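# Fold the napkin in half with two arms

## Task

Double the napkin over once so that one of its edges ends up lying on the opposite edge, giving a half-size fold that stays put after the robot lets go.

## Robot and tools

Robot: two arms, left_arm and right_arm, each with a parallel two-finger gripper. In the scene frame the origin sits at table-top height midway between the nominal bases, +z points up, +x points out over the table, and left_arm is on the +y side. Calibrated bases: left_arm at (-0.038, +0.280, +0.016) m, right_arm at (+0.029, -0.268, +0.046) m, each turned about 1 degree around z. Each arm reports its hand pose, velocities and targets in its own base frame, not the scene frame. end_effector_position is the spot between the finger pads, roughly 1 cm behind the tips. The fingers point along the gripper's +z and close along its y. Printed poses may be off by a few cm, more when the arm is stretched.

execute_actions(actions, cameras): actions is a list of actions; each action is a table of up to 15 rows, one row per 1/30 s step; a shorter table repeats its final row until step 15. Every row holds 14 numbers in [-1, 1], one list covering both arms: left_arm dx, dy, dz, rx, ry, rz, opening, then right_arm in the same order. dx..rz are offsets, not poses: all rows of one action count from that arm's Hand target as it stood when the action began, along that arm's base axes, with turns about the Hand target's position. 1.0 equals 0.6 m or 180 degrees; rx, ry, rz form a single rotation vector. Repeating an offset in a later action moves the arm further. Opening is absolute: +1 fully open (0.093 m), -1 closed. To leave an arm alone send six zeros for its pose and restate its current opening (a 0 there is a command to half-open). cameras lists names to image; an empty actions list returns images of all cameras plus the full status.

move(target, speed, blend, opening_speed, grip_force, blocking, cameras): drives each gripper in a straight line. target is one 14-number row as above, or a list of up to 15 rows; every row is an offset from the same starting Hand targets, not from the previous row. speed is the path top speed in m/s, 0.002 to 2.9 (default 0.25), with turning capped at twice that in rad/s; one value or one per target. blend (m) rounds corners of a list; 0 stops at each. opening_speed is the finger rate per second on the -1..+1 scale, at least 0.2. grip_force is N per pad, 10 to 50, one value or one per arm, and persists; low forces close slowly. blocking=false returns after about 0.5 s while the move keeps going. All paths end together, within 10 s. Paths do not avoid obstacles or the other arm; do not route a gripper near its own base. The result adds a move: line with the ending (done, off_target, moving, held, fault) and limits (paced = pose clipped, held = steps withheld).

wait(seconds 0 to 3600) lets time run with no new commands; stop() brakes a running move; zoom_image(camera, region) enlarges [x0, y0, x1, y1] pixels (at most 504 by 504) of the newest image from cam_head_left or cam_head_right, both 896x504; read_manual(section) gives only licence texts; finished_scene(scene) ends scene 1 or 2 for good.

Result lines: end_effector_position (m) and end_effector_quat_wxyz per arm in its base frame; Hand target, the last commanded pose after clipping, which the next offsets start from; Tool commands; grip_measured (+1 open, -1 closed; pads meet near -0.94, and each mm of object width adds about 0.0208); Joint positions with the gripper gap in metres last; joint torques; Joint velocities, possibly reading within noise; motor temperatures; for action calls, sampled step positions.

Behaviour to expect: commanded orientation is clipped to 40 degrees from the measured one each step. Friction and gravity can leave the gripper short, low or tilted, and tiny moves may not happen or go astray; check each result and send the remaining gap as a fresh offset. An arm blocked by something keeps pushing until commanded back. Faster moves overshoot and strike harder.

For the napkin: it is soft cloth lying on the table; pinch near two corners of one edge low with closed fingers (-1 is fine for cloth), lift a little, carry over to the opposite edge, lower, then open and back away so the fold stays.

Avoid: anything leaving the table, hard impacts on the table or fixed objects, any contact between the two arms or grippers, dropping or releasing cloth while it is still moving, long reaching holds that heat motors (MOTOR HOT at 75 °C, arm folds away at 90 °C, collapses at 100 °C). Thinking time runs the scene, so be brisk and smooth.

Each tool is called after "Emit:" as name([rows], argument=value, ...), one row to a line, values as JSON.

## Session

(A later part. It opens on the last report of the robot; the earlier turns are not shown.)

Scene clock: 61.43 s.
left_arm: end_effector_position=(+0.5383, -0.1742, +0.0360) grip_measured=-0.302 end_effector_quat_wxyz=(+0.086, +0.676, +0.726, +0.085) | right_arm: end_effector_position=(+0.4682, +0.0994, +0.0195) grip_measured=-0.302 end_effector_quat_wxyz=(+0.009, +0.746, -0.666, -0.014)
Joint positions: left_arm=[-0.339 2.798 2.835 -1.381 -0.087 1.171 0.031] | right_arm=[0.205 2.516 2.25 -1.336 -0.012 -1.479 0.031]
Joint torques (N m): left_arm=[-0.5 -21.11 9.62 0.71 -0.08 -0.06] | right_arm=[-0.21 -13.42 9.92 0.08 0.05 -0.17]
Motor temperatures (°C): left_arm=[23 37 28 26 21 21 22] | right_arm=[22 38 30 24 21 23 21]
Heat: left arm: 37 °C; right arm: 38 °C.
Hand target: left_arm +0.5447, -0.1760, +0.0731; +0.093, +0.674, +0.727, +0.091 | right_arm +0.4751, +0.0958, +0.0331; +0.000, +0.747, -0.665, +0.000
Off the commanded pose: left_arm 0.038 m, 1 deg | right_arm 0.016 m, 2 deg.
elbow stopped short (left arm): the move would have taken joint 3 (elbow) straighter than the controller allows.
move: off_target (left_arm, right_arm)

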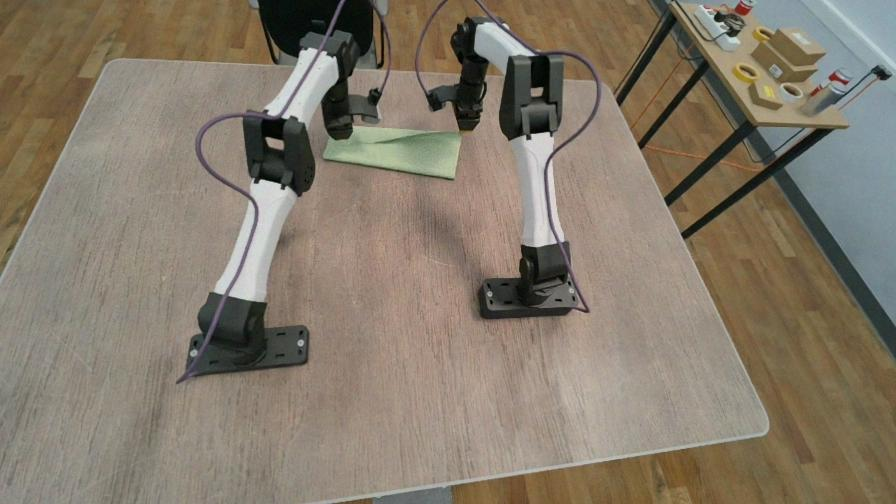

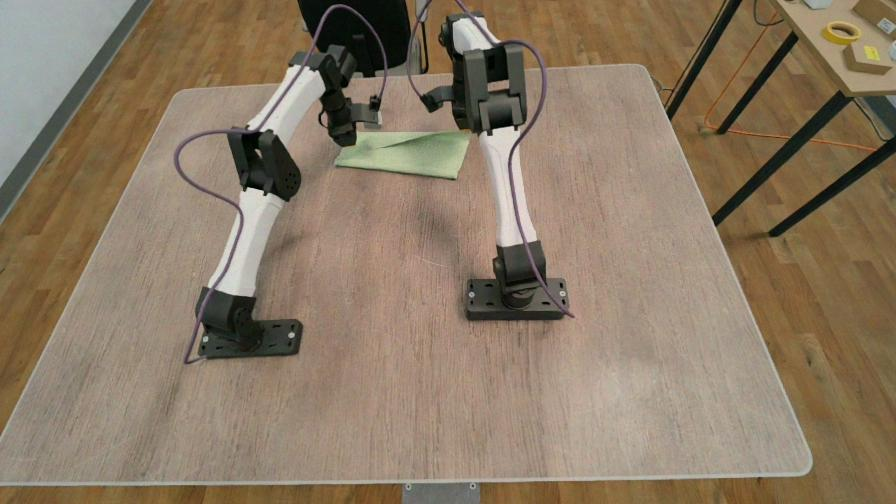

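Emit:
move([
  [-0.1, 0.0, 0.02, 0, 0, 0, 0.3, 0, 0, 0.05, 0, 0, 0, 0.3],
  [-0.25, 0.05, 0.1, 0, 0, 0, 0.3, -0.25, -0.05, 0.1, 0, 0, 0, 0.3],
], speed=0.25, cameras=["all"])

Emit:
zoom_image(camera="cam_head_left", region=[310, 90, 480, 200])

Emit:
zoom_image(camera="cam_head_right", region=[310, 90, 480, 200])

Scene clock: 65.27 s.
left_arm: end_effector_position=(+0.3942, -0.1439, +0.1198) grip_measured=+0.298 end_effector_quat_wxyz=(+0.073, +0.678, +0.727, +0.078) | right_arm: end_effector_position=(+0.3240, +0.0694, +0.0845) grip_measured=+0.298 end_effector_quat_wxyz=(+0.012, +0.746, -0.666, -0.017)
Joint positions: left_arm=[-0.388 1.963 1.72 -1.136 -0.095 1.121 0.059] | right_arm=[0.205 1.847 1.444 -1.208 -0.012 -1.479 0.059]
Joint torques (N m): left_arm=[-1.03 -14.86 5.87 0.97 -0.12 -0.15] | right_arm=[-0.21 -10.78 5.49 0.34 0.07 -0.18]
Heat: left arm: 39 °C; right arm: 40 °C.
Hand target: left_arm +0.3947, -0.1459, +0.1331; +0.093, +0.674, +0.727, +0.091 | right_arm +0.3251, +0.0658, +0.0932; +0.000, +0.747, -0.665, +0.000
Off the commanded pose: left_arm 0.013 m, 3 deg | right_arm 0.009 m, 2 deg.
move: off_target (left_arm)

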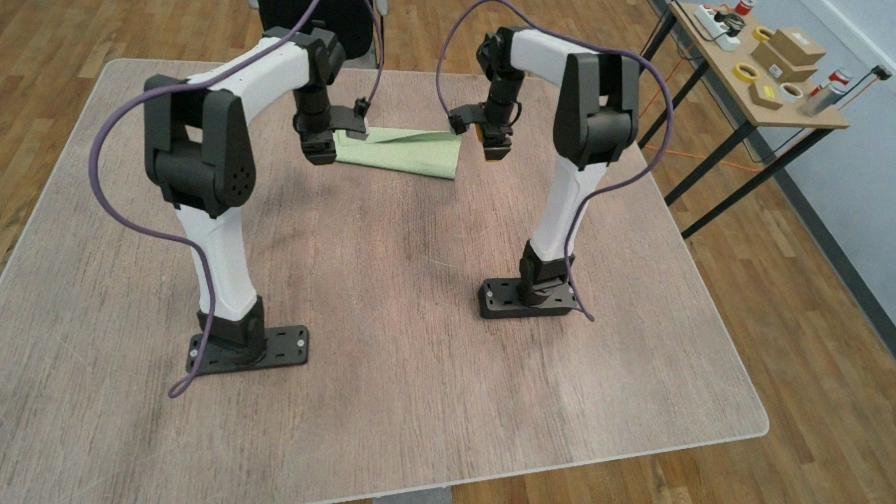

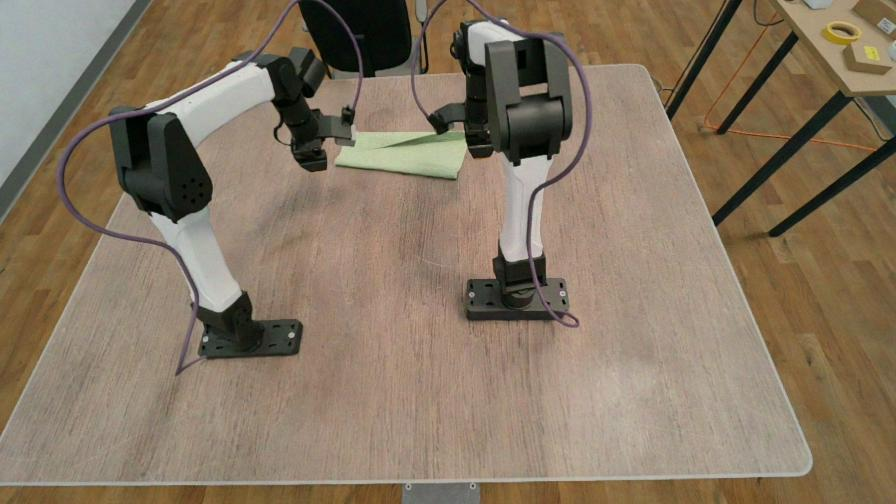

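Scaled by 2.965 from the camera's image (finer frame: 1280x720).

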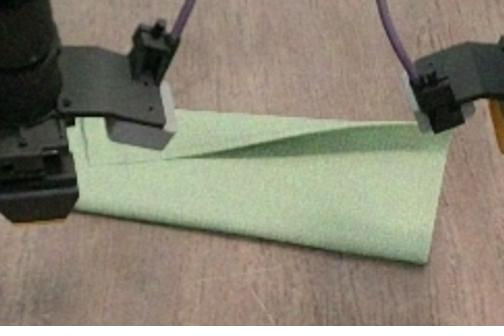

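Scaled by 2.965 from the camera's image (finer frame: 1280x720).

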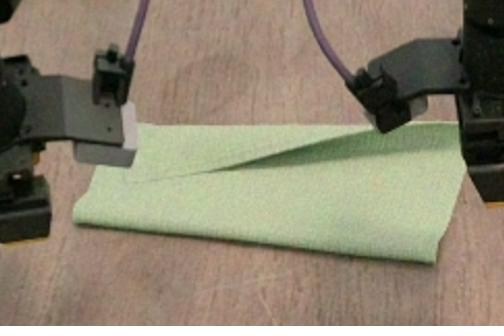

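Emit:
move(target=[-0.25, 0.25, 0.05, 0, 0, 0, 0.3, -0.2, -0.25, 0.1, 0, 0, 0, 0.3], speed=0.3, cameras=["all"])

Emit:
zoom_image(camera="cam_head_left", region=[310, 100, 480, 200])

Emit:
zoom_image(camera="cam_head_right", region=[310, 100, 480, 200])

Scene clock: 67.40 s.
left_arm: end_effector_position=(+0.2507, +0.0037, +0.1632) grip_measured=+0.298 end_effector_quat_wxyz=(+0.092, +0.673, +0.727, +0.095) | right_arm: end_effector_position=(+0.2067, -0.0836, +0.1470) grip_measured=+0.298 end_effector_quat_wxyz=(+0.003, +0.745, -0.666, -0.008)
Joint positions: left_arm=[0.006 1.251 1.142 -1.196 -0.013 1.501 0.059] | right_arm=[-0.384 1.401 1.223 -1.41 0 -2.067 0.059]
Joint torques (N m): left_arm=[0.29 -5.75 6.04 0.78 0.06 0] | right_arm=[-0.14 -5.31 7.76 0.09 0 -0.22]
Heat: left arm: 39 °C; right arm: 40 °C.
Hand target: left_arm +0.2447, +0.0041, +0.1632; +0.093, +0.674, +0.727, +0.091 | right_arm +0.2051, -0.0842, +0.1531; +0.000, +0.747, -0.665, +0.000
Off the commanded pose: left_arm 0.006 m, 1 deg | right_arm 0.006 m, 1 deg.
move: done

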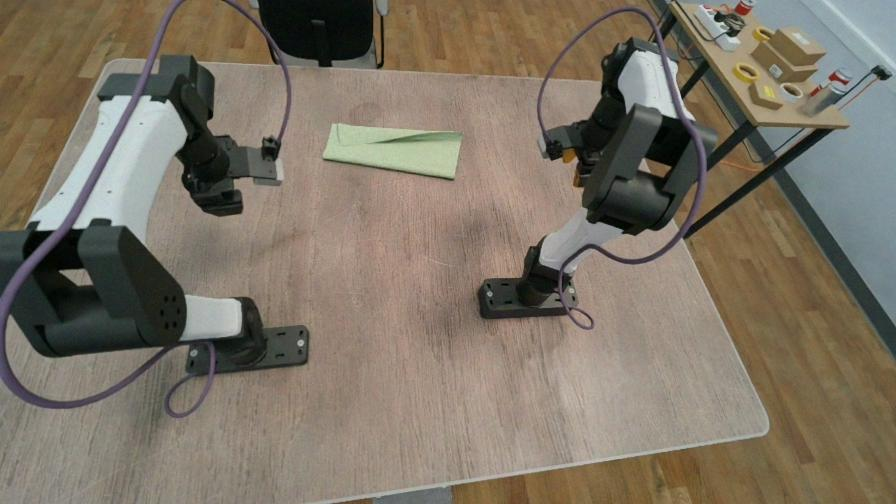

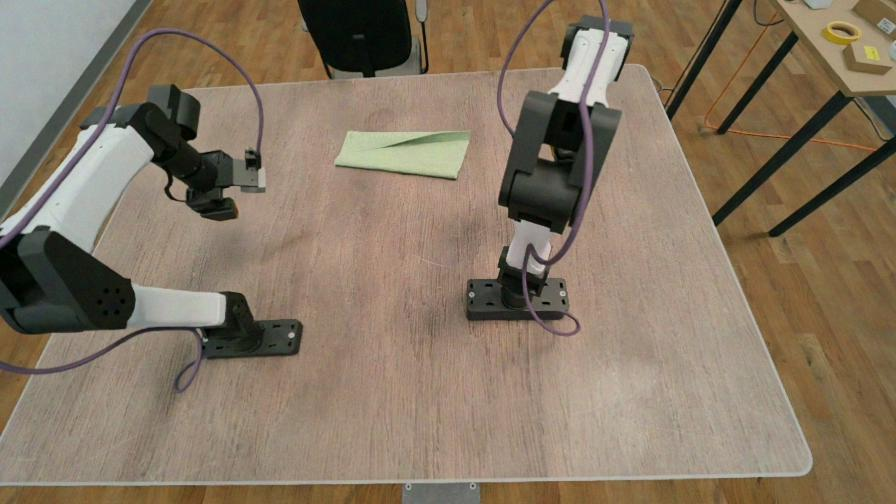

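Scaled by 2.965 from the camera's image (finer frame: 1280x720).

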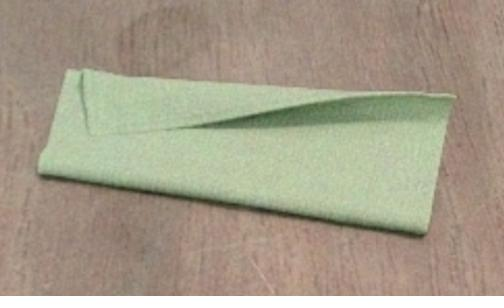

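Scaled by 2.965 from the camera's image (finer frame: 1280x720).

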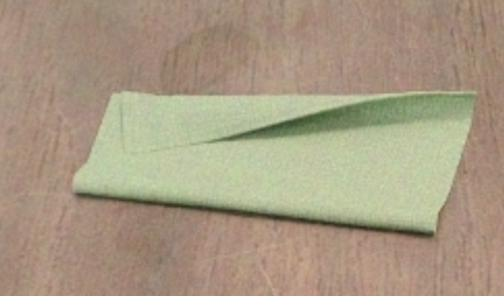

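Emit:
zoom_image(camera="cam_head_left", region=[400, 115, 480, 195])

Emit:
zoom_image(camera="cam_head_right", region=[405, 115, 485, 195])

Emit:
zoom_image(camera="cam_head_left", region=[315, 110, 395, 190])

Scaled by 6.300 from the camera's image (finer frame: 1280x720).

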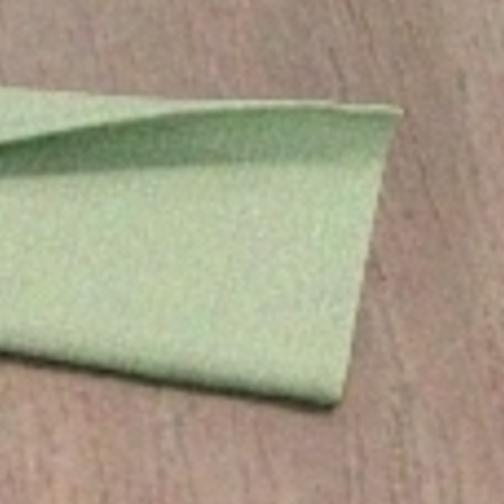

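Scaled by 6.300 from the camera's image (finer frame: 1280x720).

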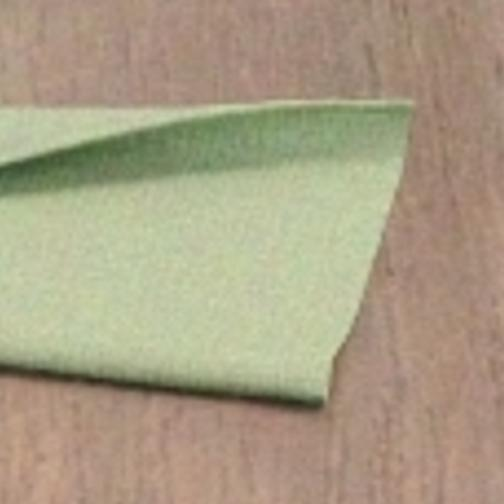

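Scaled by 6.300 from the camera's image (finer frame: 1280x720).

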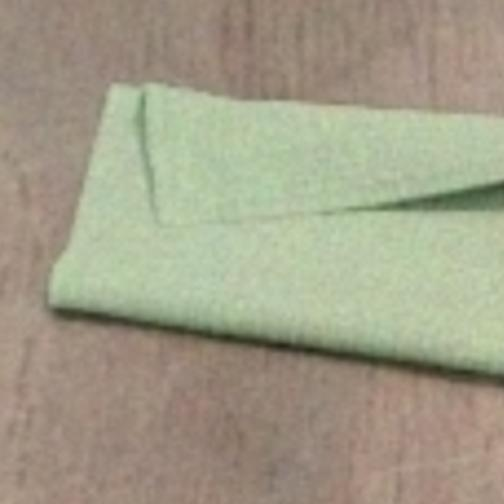

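Emit:
move([
  [0, 0, 0, 0, 0, 0, 0.3, 0.4438, 0.2725, -0.08, 0, 0, 0, -0.1],
  [0, 0, 0, 0, 0, 0, 0.3, 0.4438, 0.2725, -0.298, 0, 0, 0, -0.1],
], speed=[0.3, 0.12], blend=[0.02, 0], cameras=["all"])

Emit:
zoom_image(camera="cam_head_left", region=[400, 105, 480, 185])

Emit:
zoom_image(camera="cam_head_right", region=[405, 105, 485, 185])

Scene clock: 73.13 s.
left_arm: end_effector_position=(+0.2507, +0.0036, +0.1632) grip_measured=+0.298 end_effector_quat_wxyz=(+0.093, +0.673, +0.727, +0.095) | right_arm: end_effector_position=(+0.4738, +0.0810, -0.0081) grip_measured=-0.098 end_effector_quat_wxyz=(-0.012, +0.750, -0.661, +0.007)
Joint positions: left_arm=[0.006 1.251 1.142 -1.196 -0.012 1.502 0.059] | right_arm=[0.168 2.465 2.048 -1.127 -0.004 -1.529 0.041]
Joint torques (N m): left_arm=[0.32 -5.72 5.98 0.76 0.11 0.06] | right_arm=[0.06 -9.37 6.49 0.43 -0.02 -0.04]
Heat: left arm: 38 °C; right arm: 40 °C.
Hand target: left_arm +0.2447, +0.0041, +0.1632; +0.093, +0.674, +0.727, +0.091 | right_arm +0.4714, +0.0793, -0.0255; +0.000, +0.747, -0.665, +0.000
Off the commanded pose: left_arm 0.006 m, 1 deg | right_arm 0.018 m, 2 deg.
move: off_target (right_arm)

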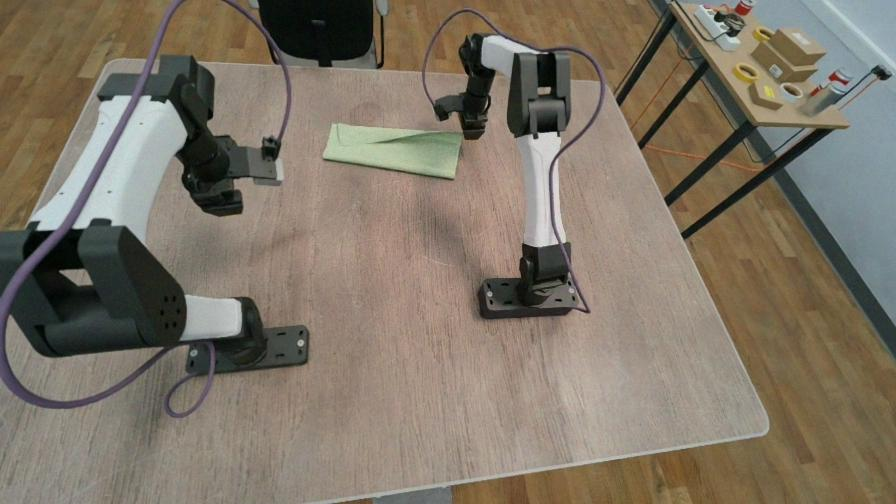

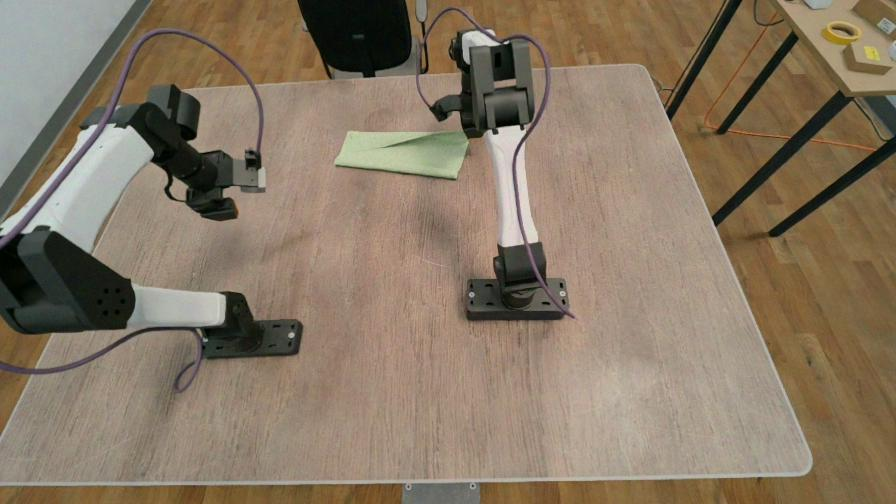

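Scaled by 6.300 from the camera's image (finer frame: 1280x720).

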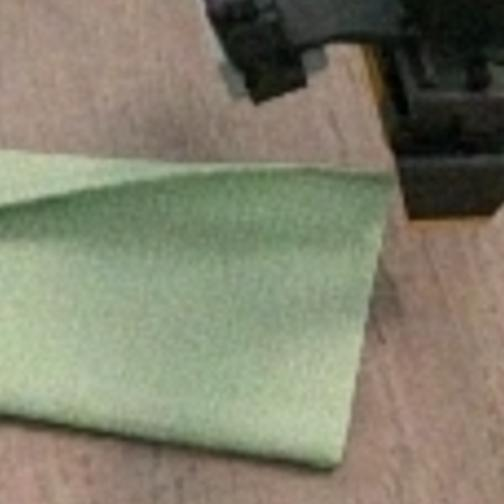

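Scaled by 6.300 from the camera's image (finer frame: 1280x720).

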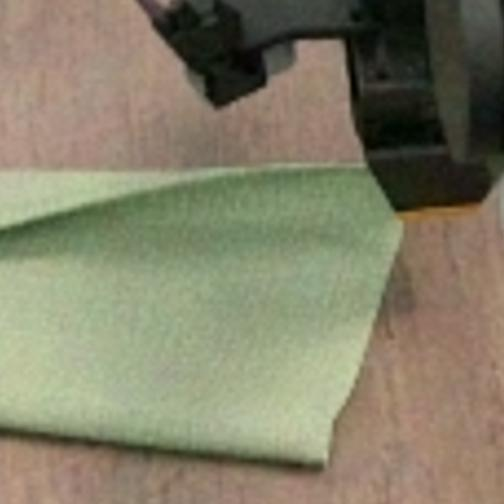

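Emit:
move([
  [0, 0, 0, 0, 0, 0, 0.3, -0.013, 0.05, 0.08, 0, 0, 0, -0.1],
  [0, 0, 0, 0, 0, 0, 0.3, -0.013, 0.05, -0.015, 0, 0, 0, -0.1],
], speed=0.12, cameras=["all"])

Emit:
zoom_image(camera="cam_head_left", region=[400, 105, 480, 185])

Emit:
zoom_image(camera="cam_head_right", region=[405, 105, 485, 185])

Scene clock: 75.93 s.
left_arm: end_effector_position=(+0.2507, +0.0036, +0.1632) grip_measured=+0.298 end_effector_quat_wxyz=(+0.093, +0.673, +0.727, +0.095) | right_arm: end_effector_position=(+0.4684, +0.1113, -0.0146) grip_measured=-0.098 end_effector_quat_wxyz=(-0.016, +0.750, -0.661, +0.008)
Joint positions: left_arm=[0.006 1.251 1.142 -1.196 -0.012 1.502 0.059] | right_arm=[0.232 2.465 2.021 -1.092 -0.004 -1.464 0.041]
Joint torques (N m): left_arm=[0.27 -5.76 6.08 0.76 0.09 0.03] | right_arm=[0.02 -9.5 5.74 0.48 -0.01 -0.02]
Heat: left arm: 37 °C; right arm: 41 °C.
Hand target: left_arm +0.2447, +0.0041, +0.1632; +0.093, +0.674, +0.727, +0.091 | right_arm +0.4636, +0.1095, -0.0345; +0.000, +0.747, -0.665, +0.000
Off the commanded pose: left_arm 0.006 m, 1 deg | right_arm 0.021 m, 2 deg.
move: off_target (right_arm)

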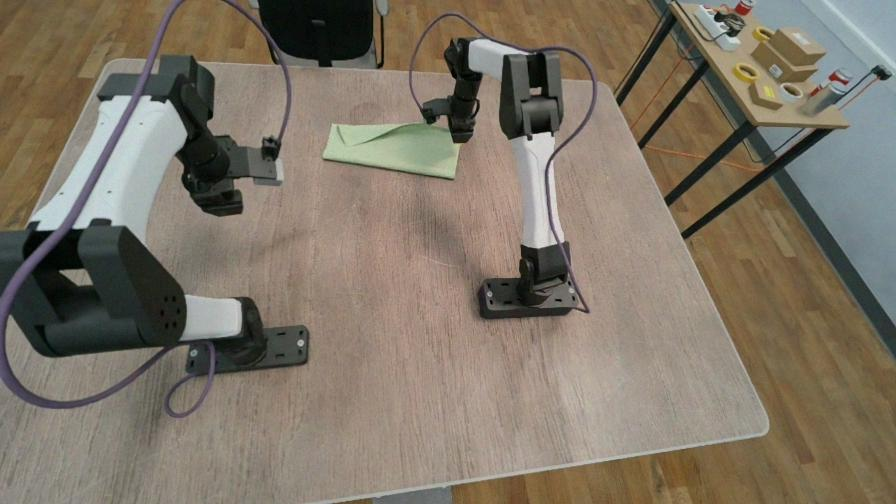

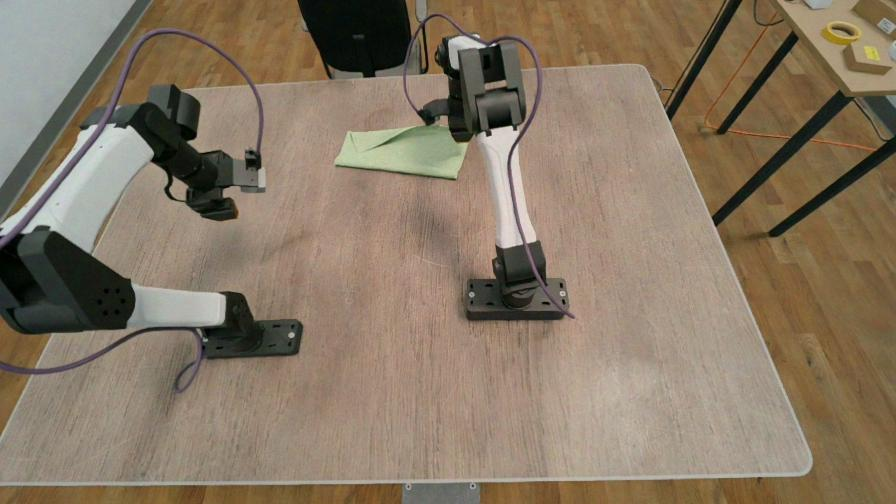

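Scaled by 6.300 from the camera's image (finer frame: 1280x720).

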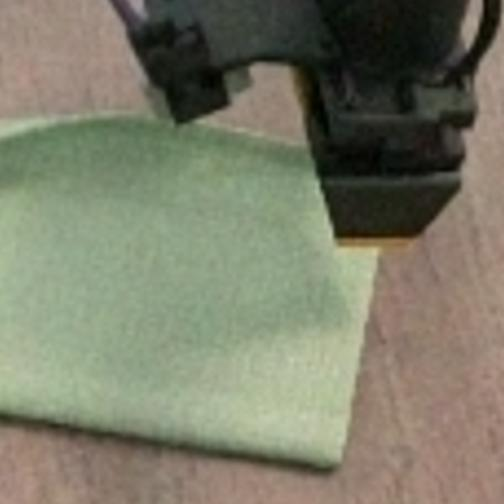

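Scaled by 6.300 from the camera's image (finer frame: 1280x720).

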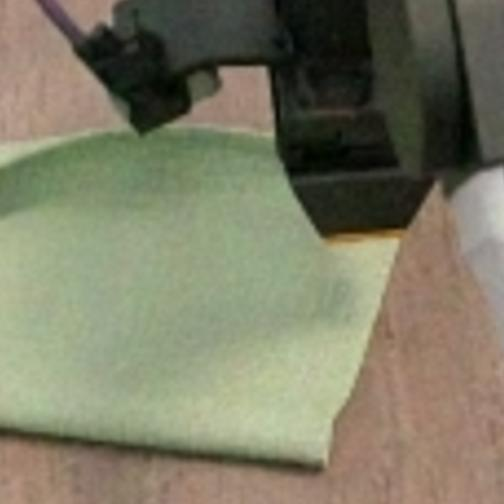

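Emit:
move([
  [0, 0, 0, 0, 0, 0, 0.3, 0, 0, 0, 0, 0, 0, -1],
  [0, 0, 0, 0, 0, 0, 0.3, -0.05, 0.0, 0.15, 0, 0, 0, -1],
], speed=0.12, cameras=["all"])

Emit:
zoom_image(camera="cam_head_left", region=[310, 85, 480, 185])

Emit:
zoom_image(camera="cam_head_right", region=[310, 85, 480, 185])

Scene clock: 78.37 s.
left_arm: end_effector_position=(+0.2507, +0.0036, +0.1632) grip_measured=+0.298 end_effector_quat_wxyz=(+0.093, +0.673, +0.727, +0.095) | right_arm: end_effector_position=(+0.4320, +0.1071, +0.0337) grip_measured=-0.984 end_effector_quat_wxyz=(+0.015, +0.748, -0.664, -0.013)
Joint positions: left_arm=[0.006 1.251 1.142 -1.196 -0.012 1.502 0.059] | right_arm=[0.241 2.342 1.995 -1.264 -0.004 -1.449 0]
Joint torques (N m): left_arm=[0.31 -5.74 5.89 0.79 0.1 0.03] | right_arm=[0.58 -15.09 7.54 0.06 0.02 0.02]
Heat: left arm: 37 °C; right arm: 42 °C.
Hand target: left_arm +0.2447, +0.0041, +0.1632; +0.093, +0.674, +0.727, +0.091 | right_arm +0.4337, +0.1095, +0.0554; +0.000, +0.747, -0.665, +0.000
Off the commanded pose: left_arm 0.006 m, 1 deg | right_arm 0.022 m, 2 deg.
move: off_target (right_arm)

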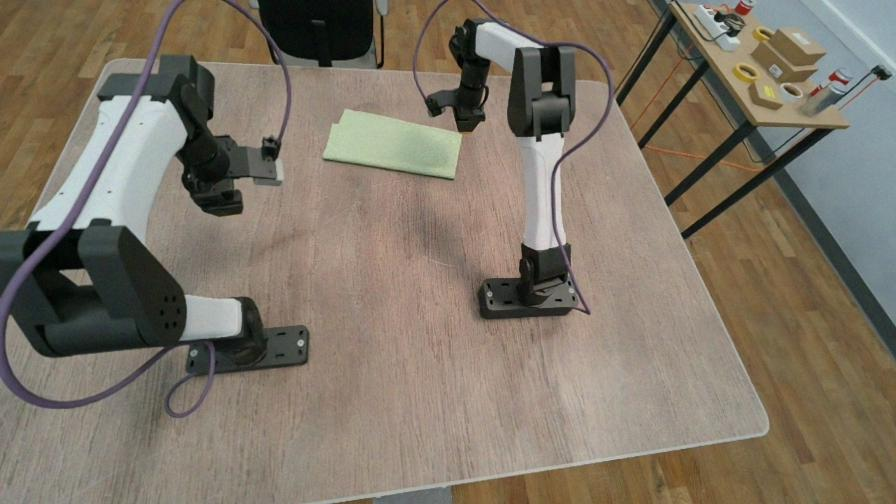

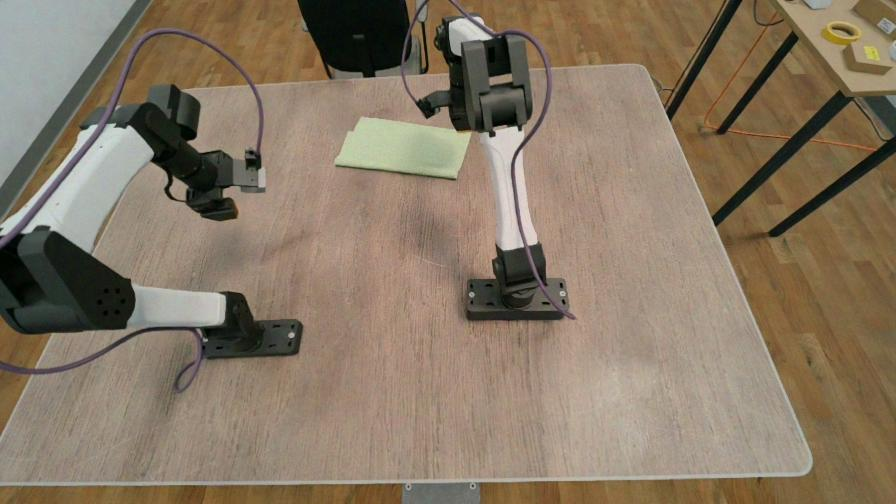

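Scaled by 2.965 from the camera's image (finer frame: 1280x720).

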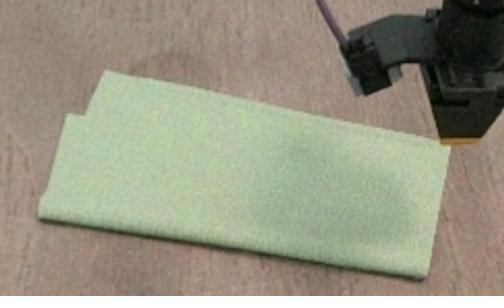

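Scaled by 2.965 from the camera's image (finer frame: 1280x720).

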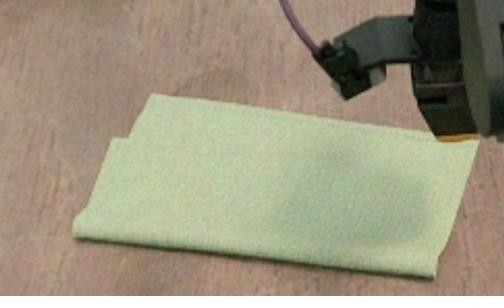

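Emit:
move([
  [0.4975, -0.3417, -0.172, 0, 0, 0, -1, -0.0325, 0.0462, -0.05, 0, 0, 0, -1],
  [0.4975, -0.3417, -0.2853, 0, 0, 0, -1, -0.0325, 0.0462, -0.1757, 0, 0, 0, -1],
], speed=[0.3, 0.1], cameras=["all"])

Emit:
zoom_image(camera="cam_head_left", region=[310, 85, 480, 185])

Scene clock: 87.63 s.
left_arm: end_effector_position=(+0.5439, -0.1997, +0.0077) grip_measured=-0.985 end_effector_quat_wxyz=(+0.102, +0.675, +0.725, +0.090) | right_arm: end_effector_position=(+0.4195, +0.1371, -0.0338) grip_measured=-0.984 end_effector_quat_wxyz=(-0.014, +0.748, -0.663, +0.006)
Joint positions: left_arm=[-0.379 2.8 2.717 -1.231 -0.093 1.133 0] | right_arm=[0.314 2.328 1.694 -0.907 -0.004 -1.376 0]
Joint torques (N m): left_arm=[-0.94 -14.17 5.89 1.1 -0.13 -0.14] | right_arm=[0.69 -8.64 5.44 0.51 0.01 -0.02]
Motor temperatures (°C): left_arm=[23 37 28 26 21 21 22] | right_arm=[22 47 31 24 21 23 21]
Heat: left arm: 37 °C; right arm: 47 °C.
Hand target: left_arm +0.5431, -0.2010, -0.0082; +0.093, +0.674, +0.727, +0.091 | right_arm +0.4141, +0.1371, -0.0501; +0.000, +0.747, -0.665, +0.000
Off the commanded pose: left_arm 0.016 m, 1 deg | right_arm 0.017 m, 2 deg.
elbow stopped short (left arm): the move would have taken joint 3 (elbow) straighter than the controller allows.
move: off_target (left_arm, right_arm)

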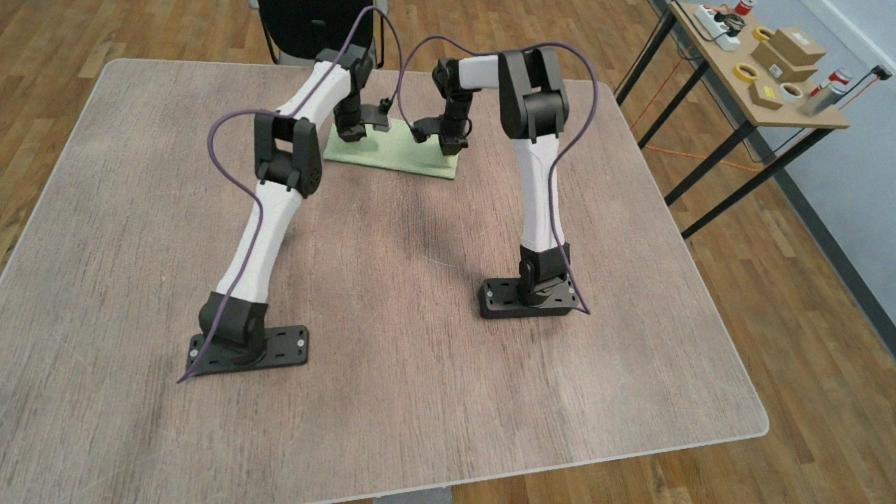

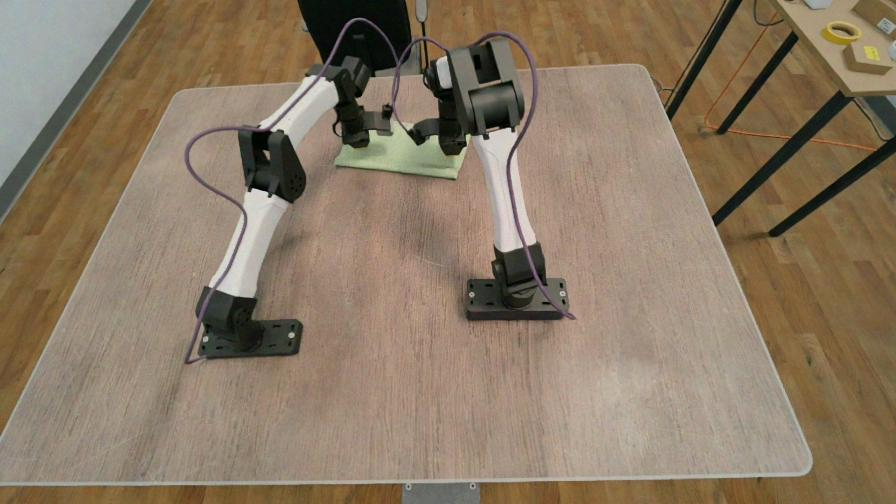

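Scaled by 2.965 from the camera's image (finer frame: 1280x720).

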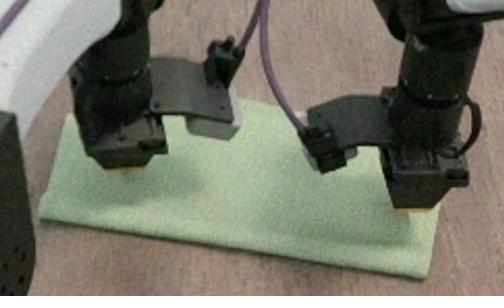

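Emit:
move(target=[-0.3, 0.0, -0.015, 0, 0, 0, -1, -0.1667, 0.0, -0.008, 0, 0, 0, -1], speed=0.12, cameras=["all"])

Emit:
zoom_image(camera="cam_head_left", region=[310, 105, 480, 225])

Emit:
zoom_image(camera="cam_head_right", region=[310, 105, 480, 225])

Scene clock: 90.03 s.
left_arm: end_effector_position=(+0.3872, -0.2038, -0.0021) grip_measured=-0.985 end_effector_quat_wxyz=(+0.127, +0.666, +0.727, +0.112) | right_arm: end_effector_position=(+0.3423, +0.1443, -0.0406) grip_measured=-0.984 end_effector_quat_wxyz=(-0.042, +0.746, -0.664, +0.020)
Joint positions: left_arm=[-0.55 2.061 1.329 -0.543 -0.17 0.958 0] | right_arm=[0.399 2.056 1.197 -0.618 0 -1.287 0]
Joint torques (N m): left_arm=[-1.48 -11 3.14 0.57 0.11 -0.18] | right_arm=[1.06 -7.88 2.4 0.06 -0.07 0.03]
Heat: left arm: 37 °C; right arm: 47 °C.
Hand target: left_arm +0.3631, -0.2011, -0.0171; +0.093, +0.674, +0.727, +0.091 | right_arm +0.3142, +0.1372, -0.0548; +0.000, +0.747, -0.665, +0.000
Off the commanded pose: left_arm 0.029 m, 5 deg | right_arm 0.032 m, 5 deg.
move: off_target (left_arm, right_arm)

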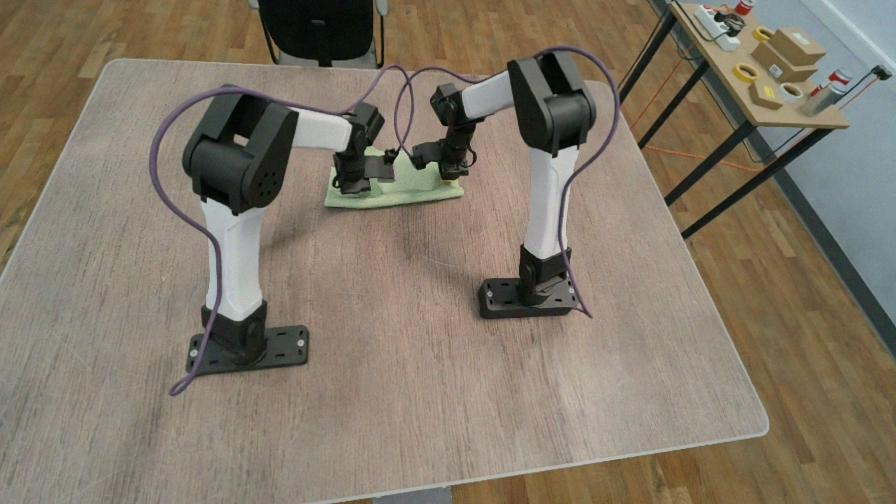

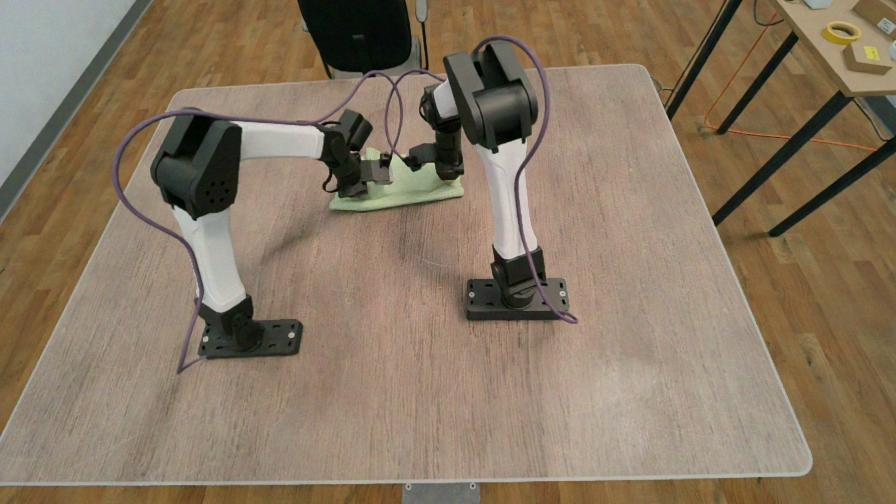

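Scaled by 2.965 from the camera's image (finer frame: 1280x720).

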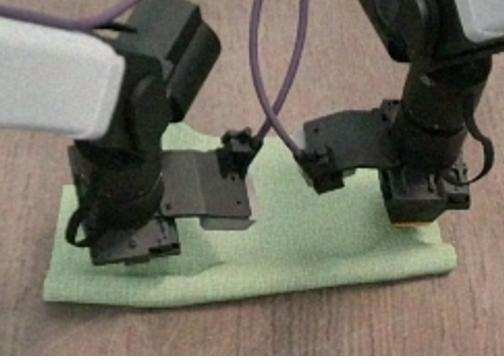

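Scaled by 2.965 from the camera's image (finer frame: 1280x720).

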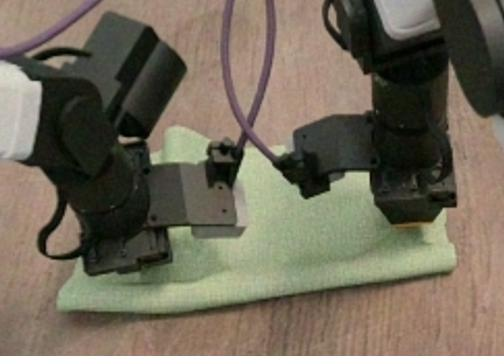

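Emit:
move([
  [0.03, 0, 0.12, 0, 0, 0, -0.5, 0.03, 0, 0.12, 0, 0, 0, -0.5],
  [-0.15, 0.25, 0.2, 0, 0, 0, -0.5, -0.1, -0.25, 0.2, 0, 0, 0, -0.5],
], speed=0.3, blend=[0.03, 0], cameras=["all"])

Emit:
zoom_image(camera="cam_head_left", region=[310, 120, 480, 220])

Emit:
zoom_image(camera="cam_head_right", region=[310, 120, 480, 220])

Scene clock: 92.27 s.
left_arm: end_effector_position=(+0.2786, -0.0532, +0.1010) grip_measured=-0.502 end_effector_quat_wxyz=(+0.091, +0.674, +0.727, +0.094) | right_arm: end_effector_position=(+0.2593, -0.0120, +0.0607) grip_measured=-0.502 end_effector_quat_wxyz=(+0.003, +0.746, -0.666, -0.002)
Joint positions: left_arm=[-0.232 1.393 1.001 -0.926 -0.073 1.271 0.021] | right_arm=[-0.046 1.572 1.032 -1.038 0.001 -1.728 0.021]
Joint torques (N m): left_arm=[0.32 -7.68 6.01 0.76 0.08 0.05] | right_arm=[-0.29 -7.66 5.68 0.07 -0.03 -0.19]
Heat: left arm: 38 °C; right arm: 47 °C.
Hand target: left_arm +0.2730, -0.0510, +0.1029; +0.093, +0.674, +0.727, +0.091 | right_arm +0.2541, -0.0128, +0.0651; +0.000, +0.747, -0.665, +0.000
Off the commanded pose: left_arm 0.006 m, 0 deg | right_arm 0.007 m, 0 deg.
move: done

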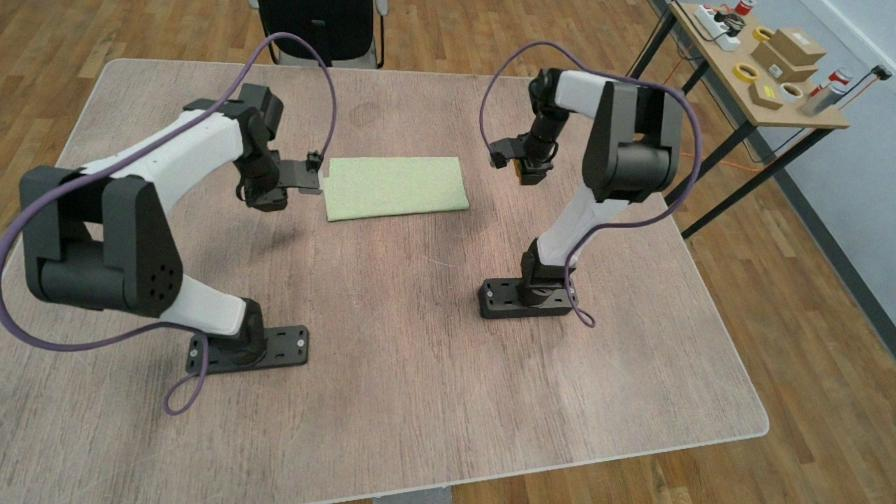

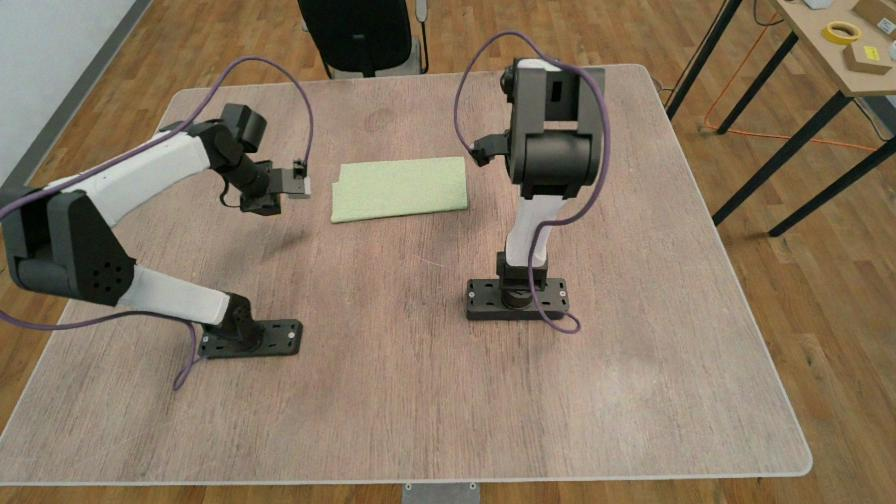

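Scaled by 2.965 from the camera's image (finer frame: 1280x720).

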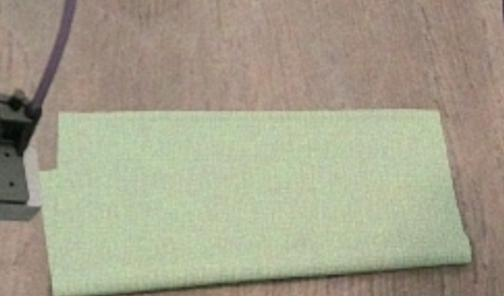

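Scaled by 2.965 from the camera's image (finer frame: 1280x720).

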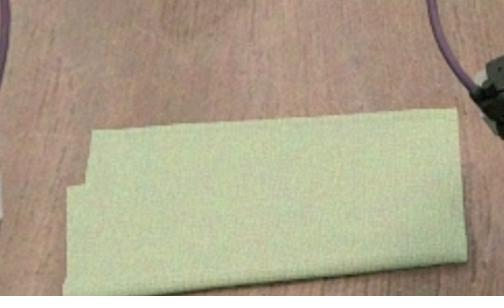

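Emit:
move([
  [0.3223, -0.1817, -0.0882, 0, 0.083, -0.0206, -0.55, 0.2428, 0.1943, -0.0752, 0, 0, -0.02, -0.55],
  [0.3223, -0.1817, -0.1515, 0, 0.083, -0.0206, -0.55, 0.2428, 0.1943, -0.1518, 0, 0, -0.02, -0.55],
], speed=[0.3, 0.12], cameras=["all"])

Emit:
zoom_image(camera="cam_head_left", region=[320, 110, 400, 190])

Emit:
zoom_image(camera="cam_head_left", region=[420, 110, 500, 190])

Emit:
zoom_image(camera="cam_head_right", region=[320, 120, 400, 200])

Emit:
zoom_image(camera="cam_head_right", region=[415, 110, 495, 190])

Scene clock: 100.27 s.
left_arm: end_effector_position=(+0.4677, -0.1557, +0.0212) grip_measured=-0.548 end_effector_quat_wxyz=(+0.002, +0.705, +0.710, +0.005) | right_arm: end_effector_position=(+0.4031, +0.1038, -0.0121) grip_measured=-0.548 end_effector_quat_wxyz=(-0.010, +0.728, -0.685, +0.007)
Joint positions: left_arm=[-0.324 2.548 2.317 -1.332 -0.008 1.24 0.019] | right_arm=[0.252 2.207 1.578 -0.918 0.001 -1.379 0.019]
Joint torques (N m): left_arm=[-0.83 -13.7 5.49 0.52 0.08 -0.14] | right_arm=[0.29 -7.94 5.78 0.46 -0.04 -0.02]
Heat: left arm: 37 °C; right arm: 46 °C.
Hand target: left_arm +0.4665, -0.1601, +0.0121; +0.001, +0.704, +0.711, -0.001 | right_arm +0.3999, +0.1038, -0.0259; +0.000, +0.726, -0.688, +0.000
Off the commanded pose: left_arm 0.010 m, 1 deg | right_arm 0.014 m, 1 deg.
move: off_target (right_arm)

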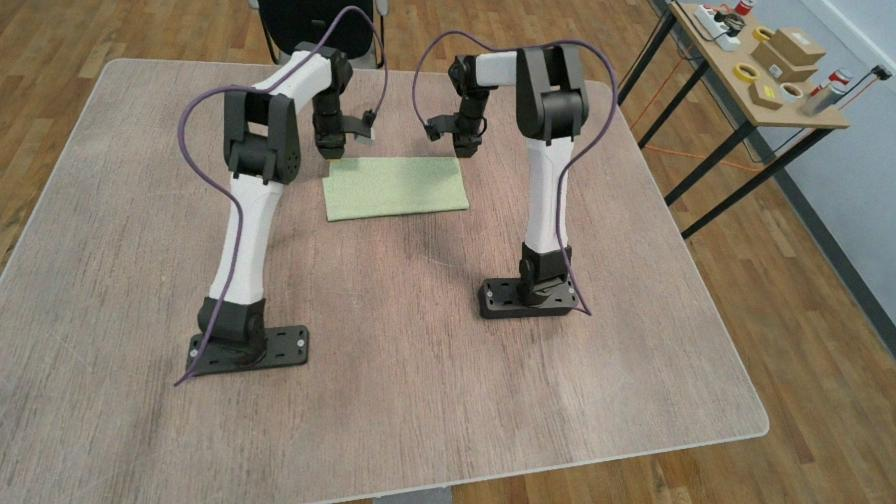

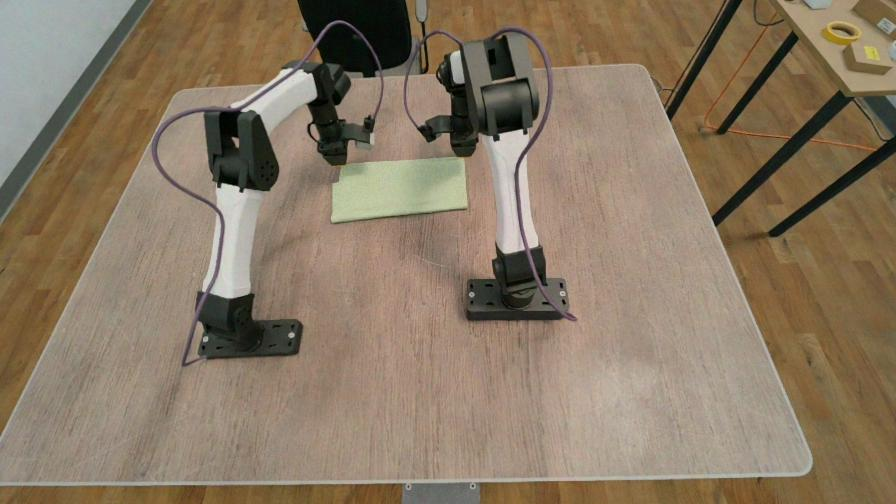

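Scaled by 6.300 from the camera's image (finer frame: 1280x720).

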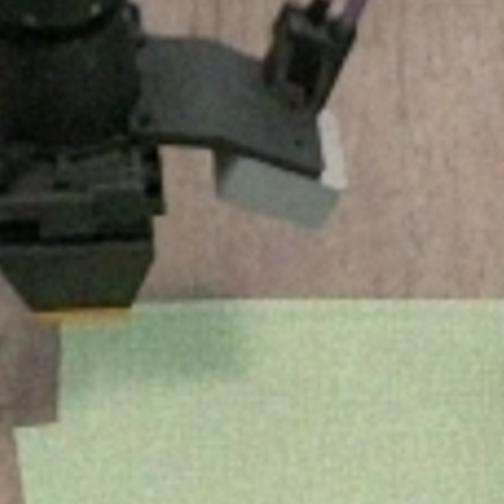

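Scaled by 6.300 from the camera's image (finer frame: 1280x720).

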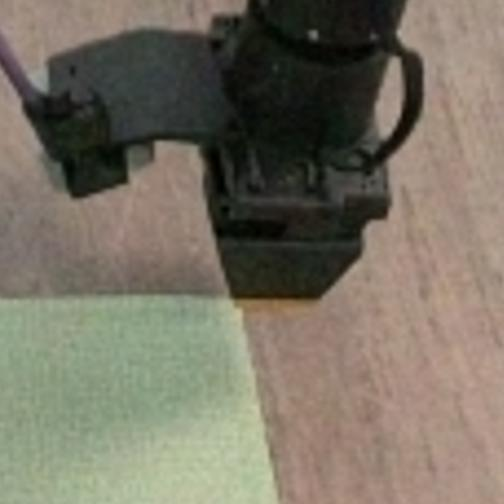

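Scaled by 6.300 from the camera's image (finer frame: 1280x720).

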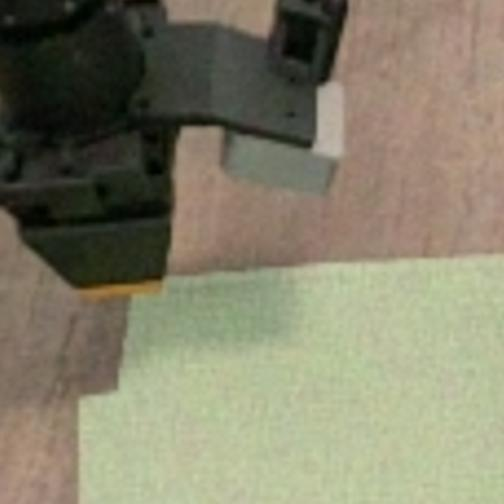

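Scaled by 6.300 from the camera's image (finer frame: 1280x720).

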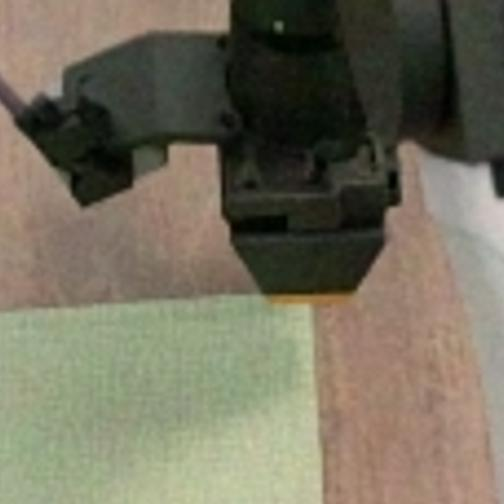

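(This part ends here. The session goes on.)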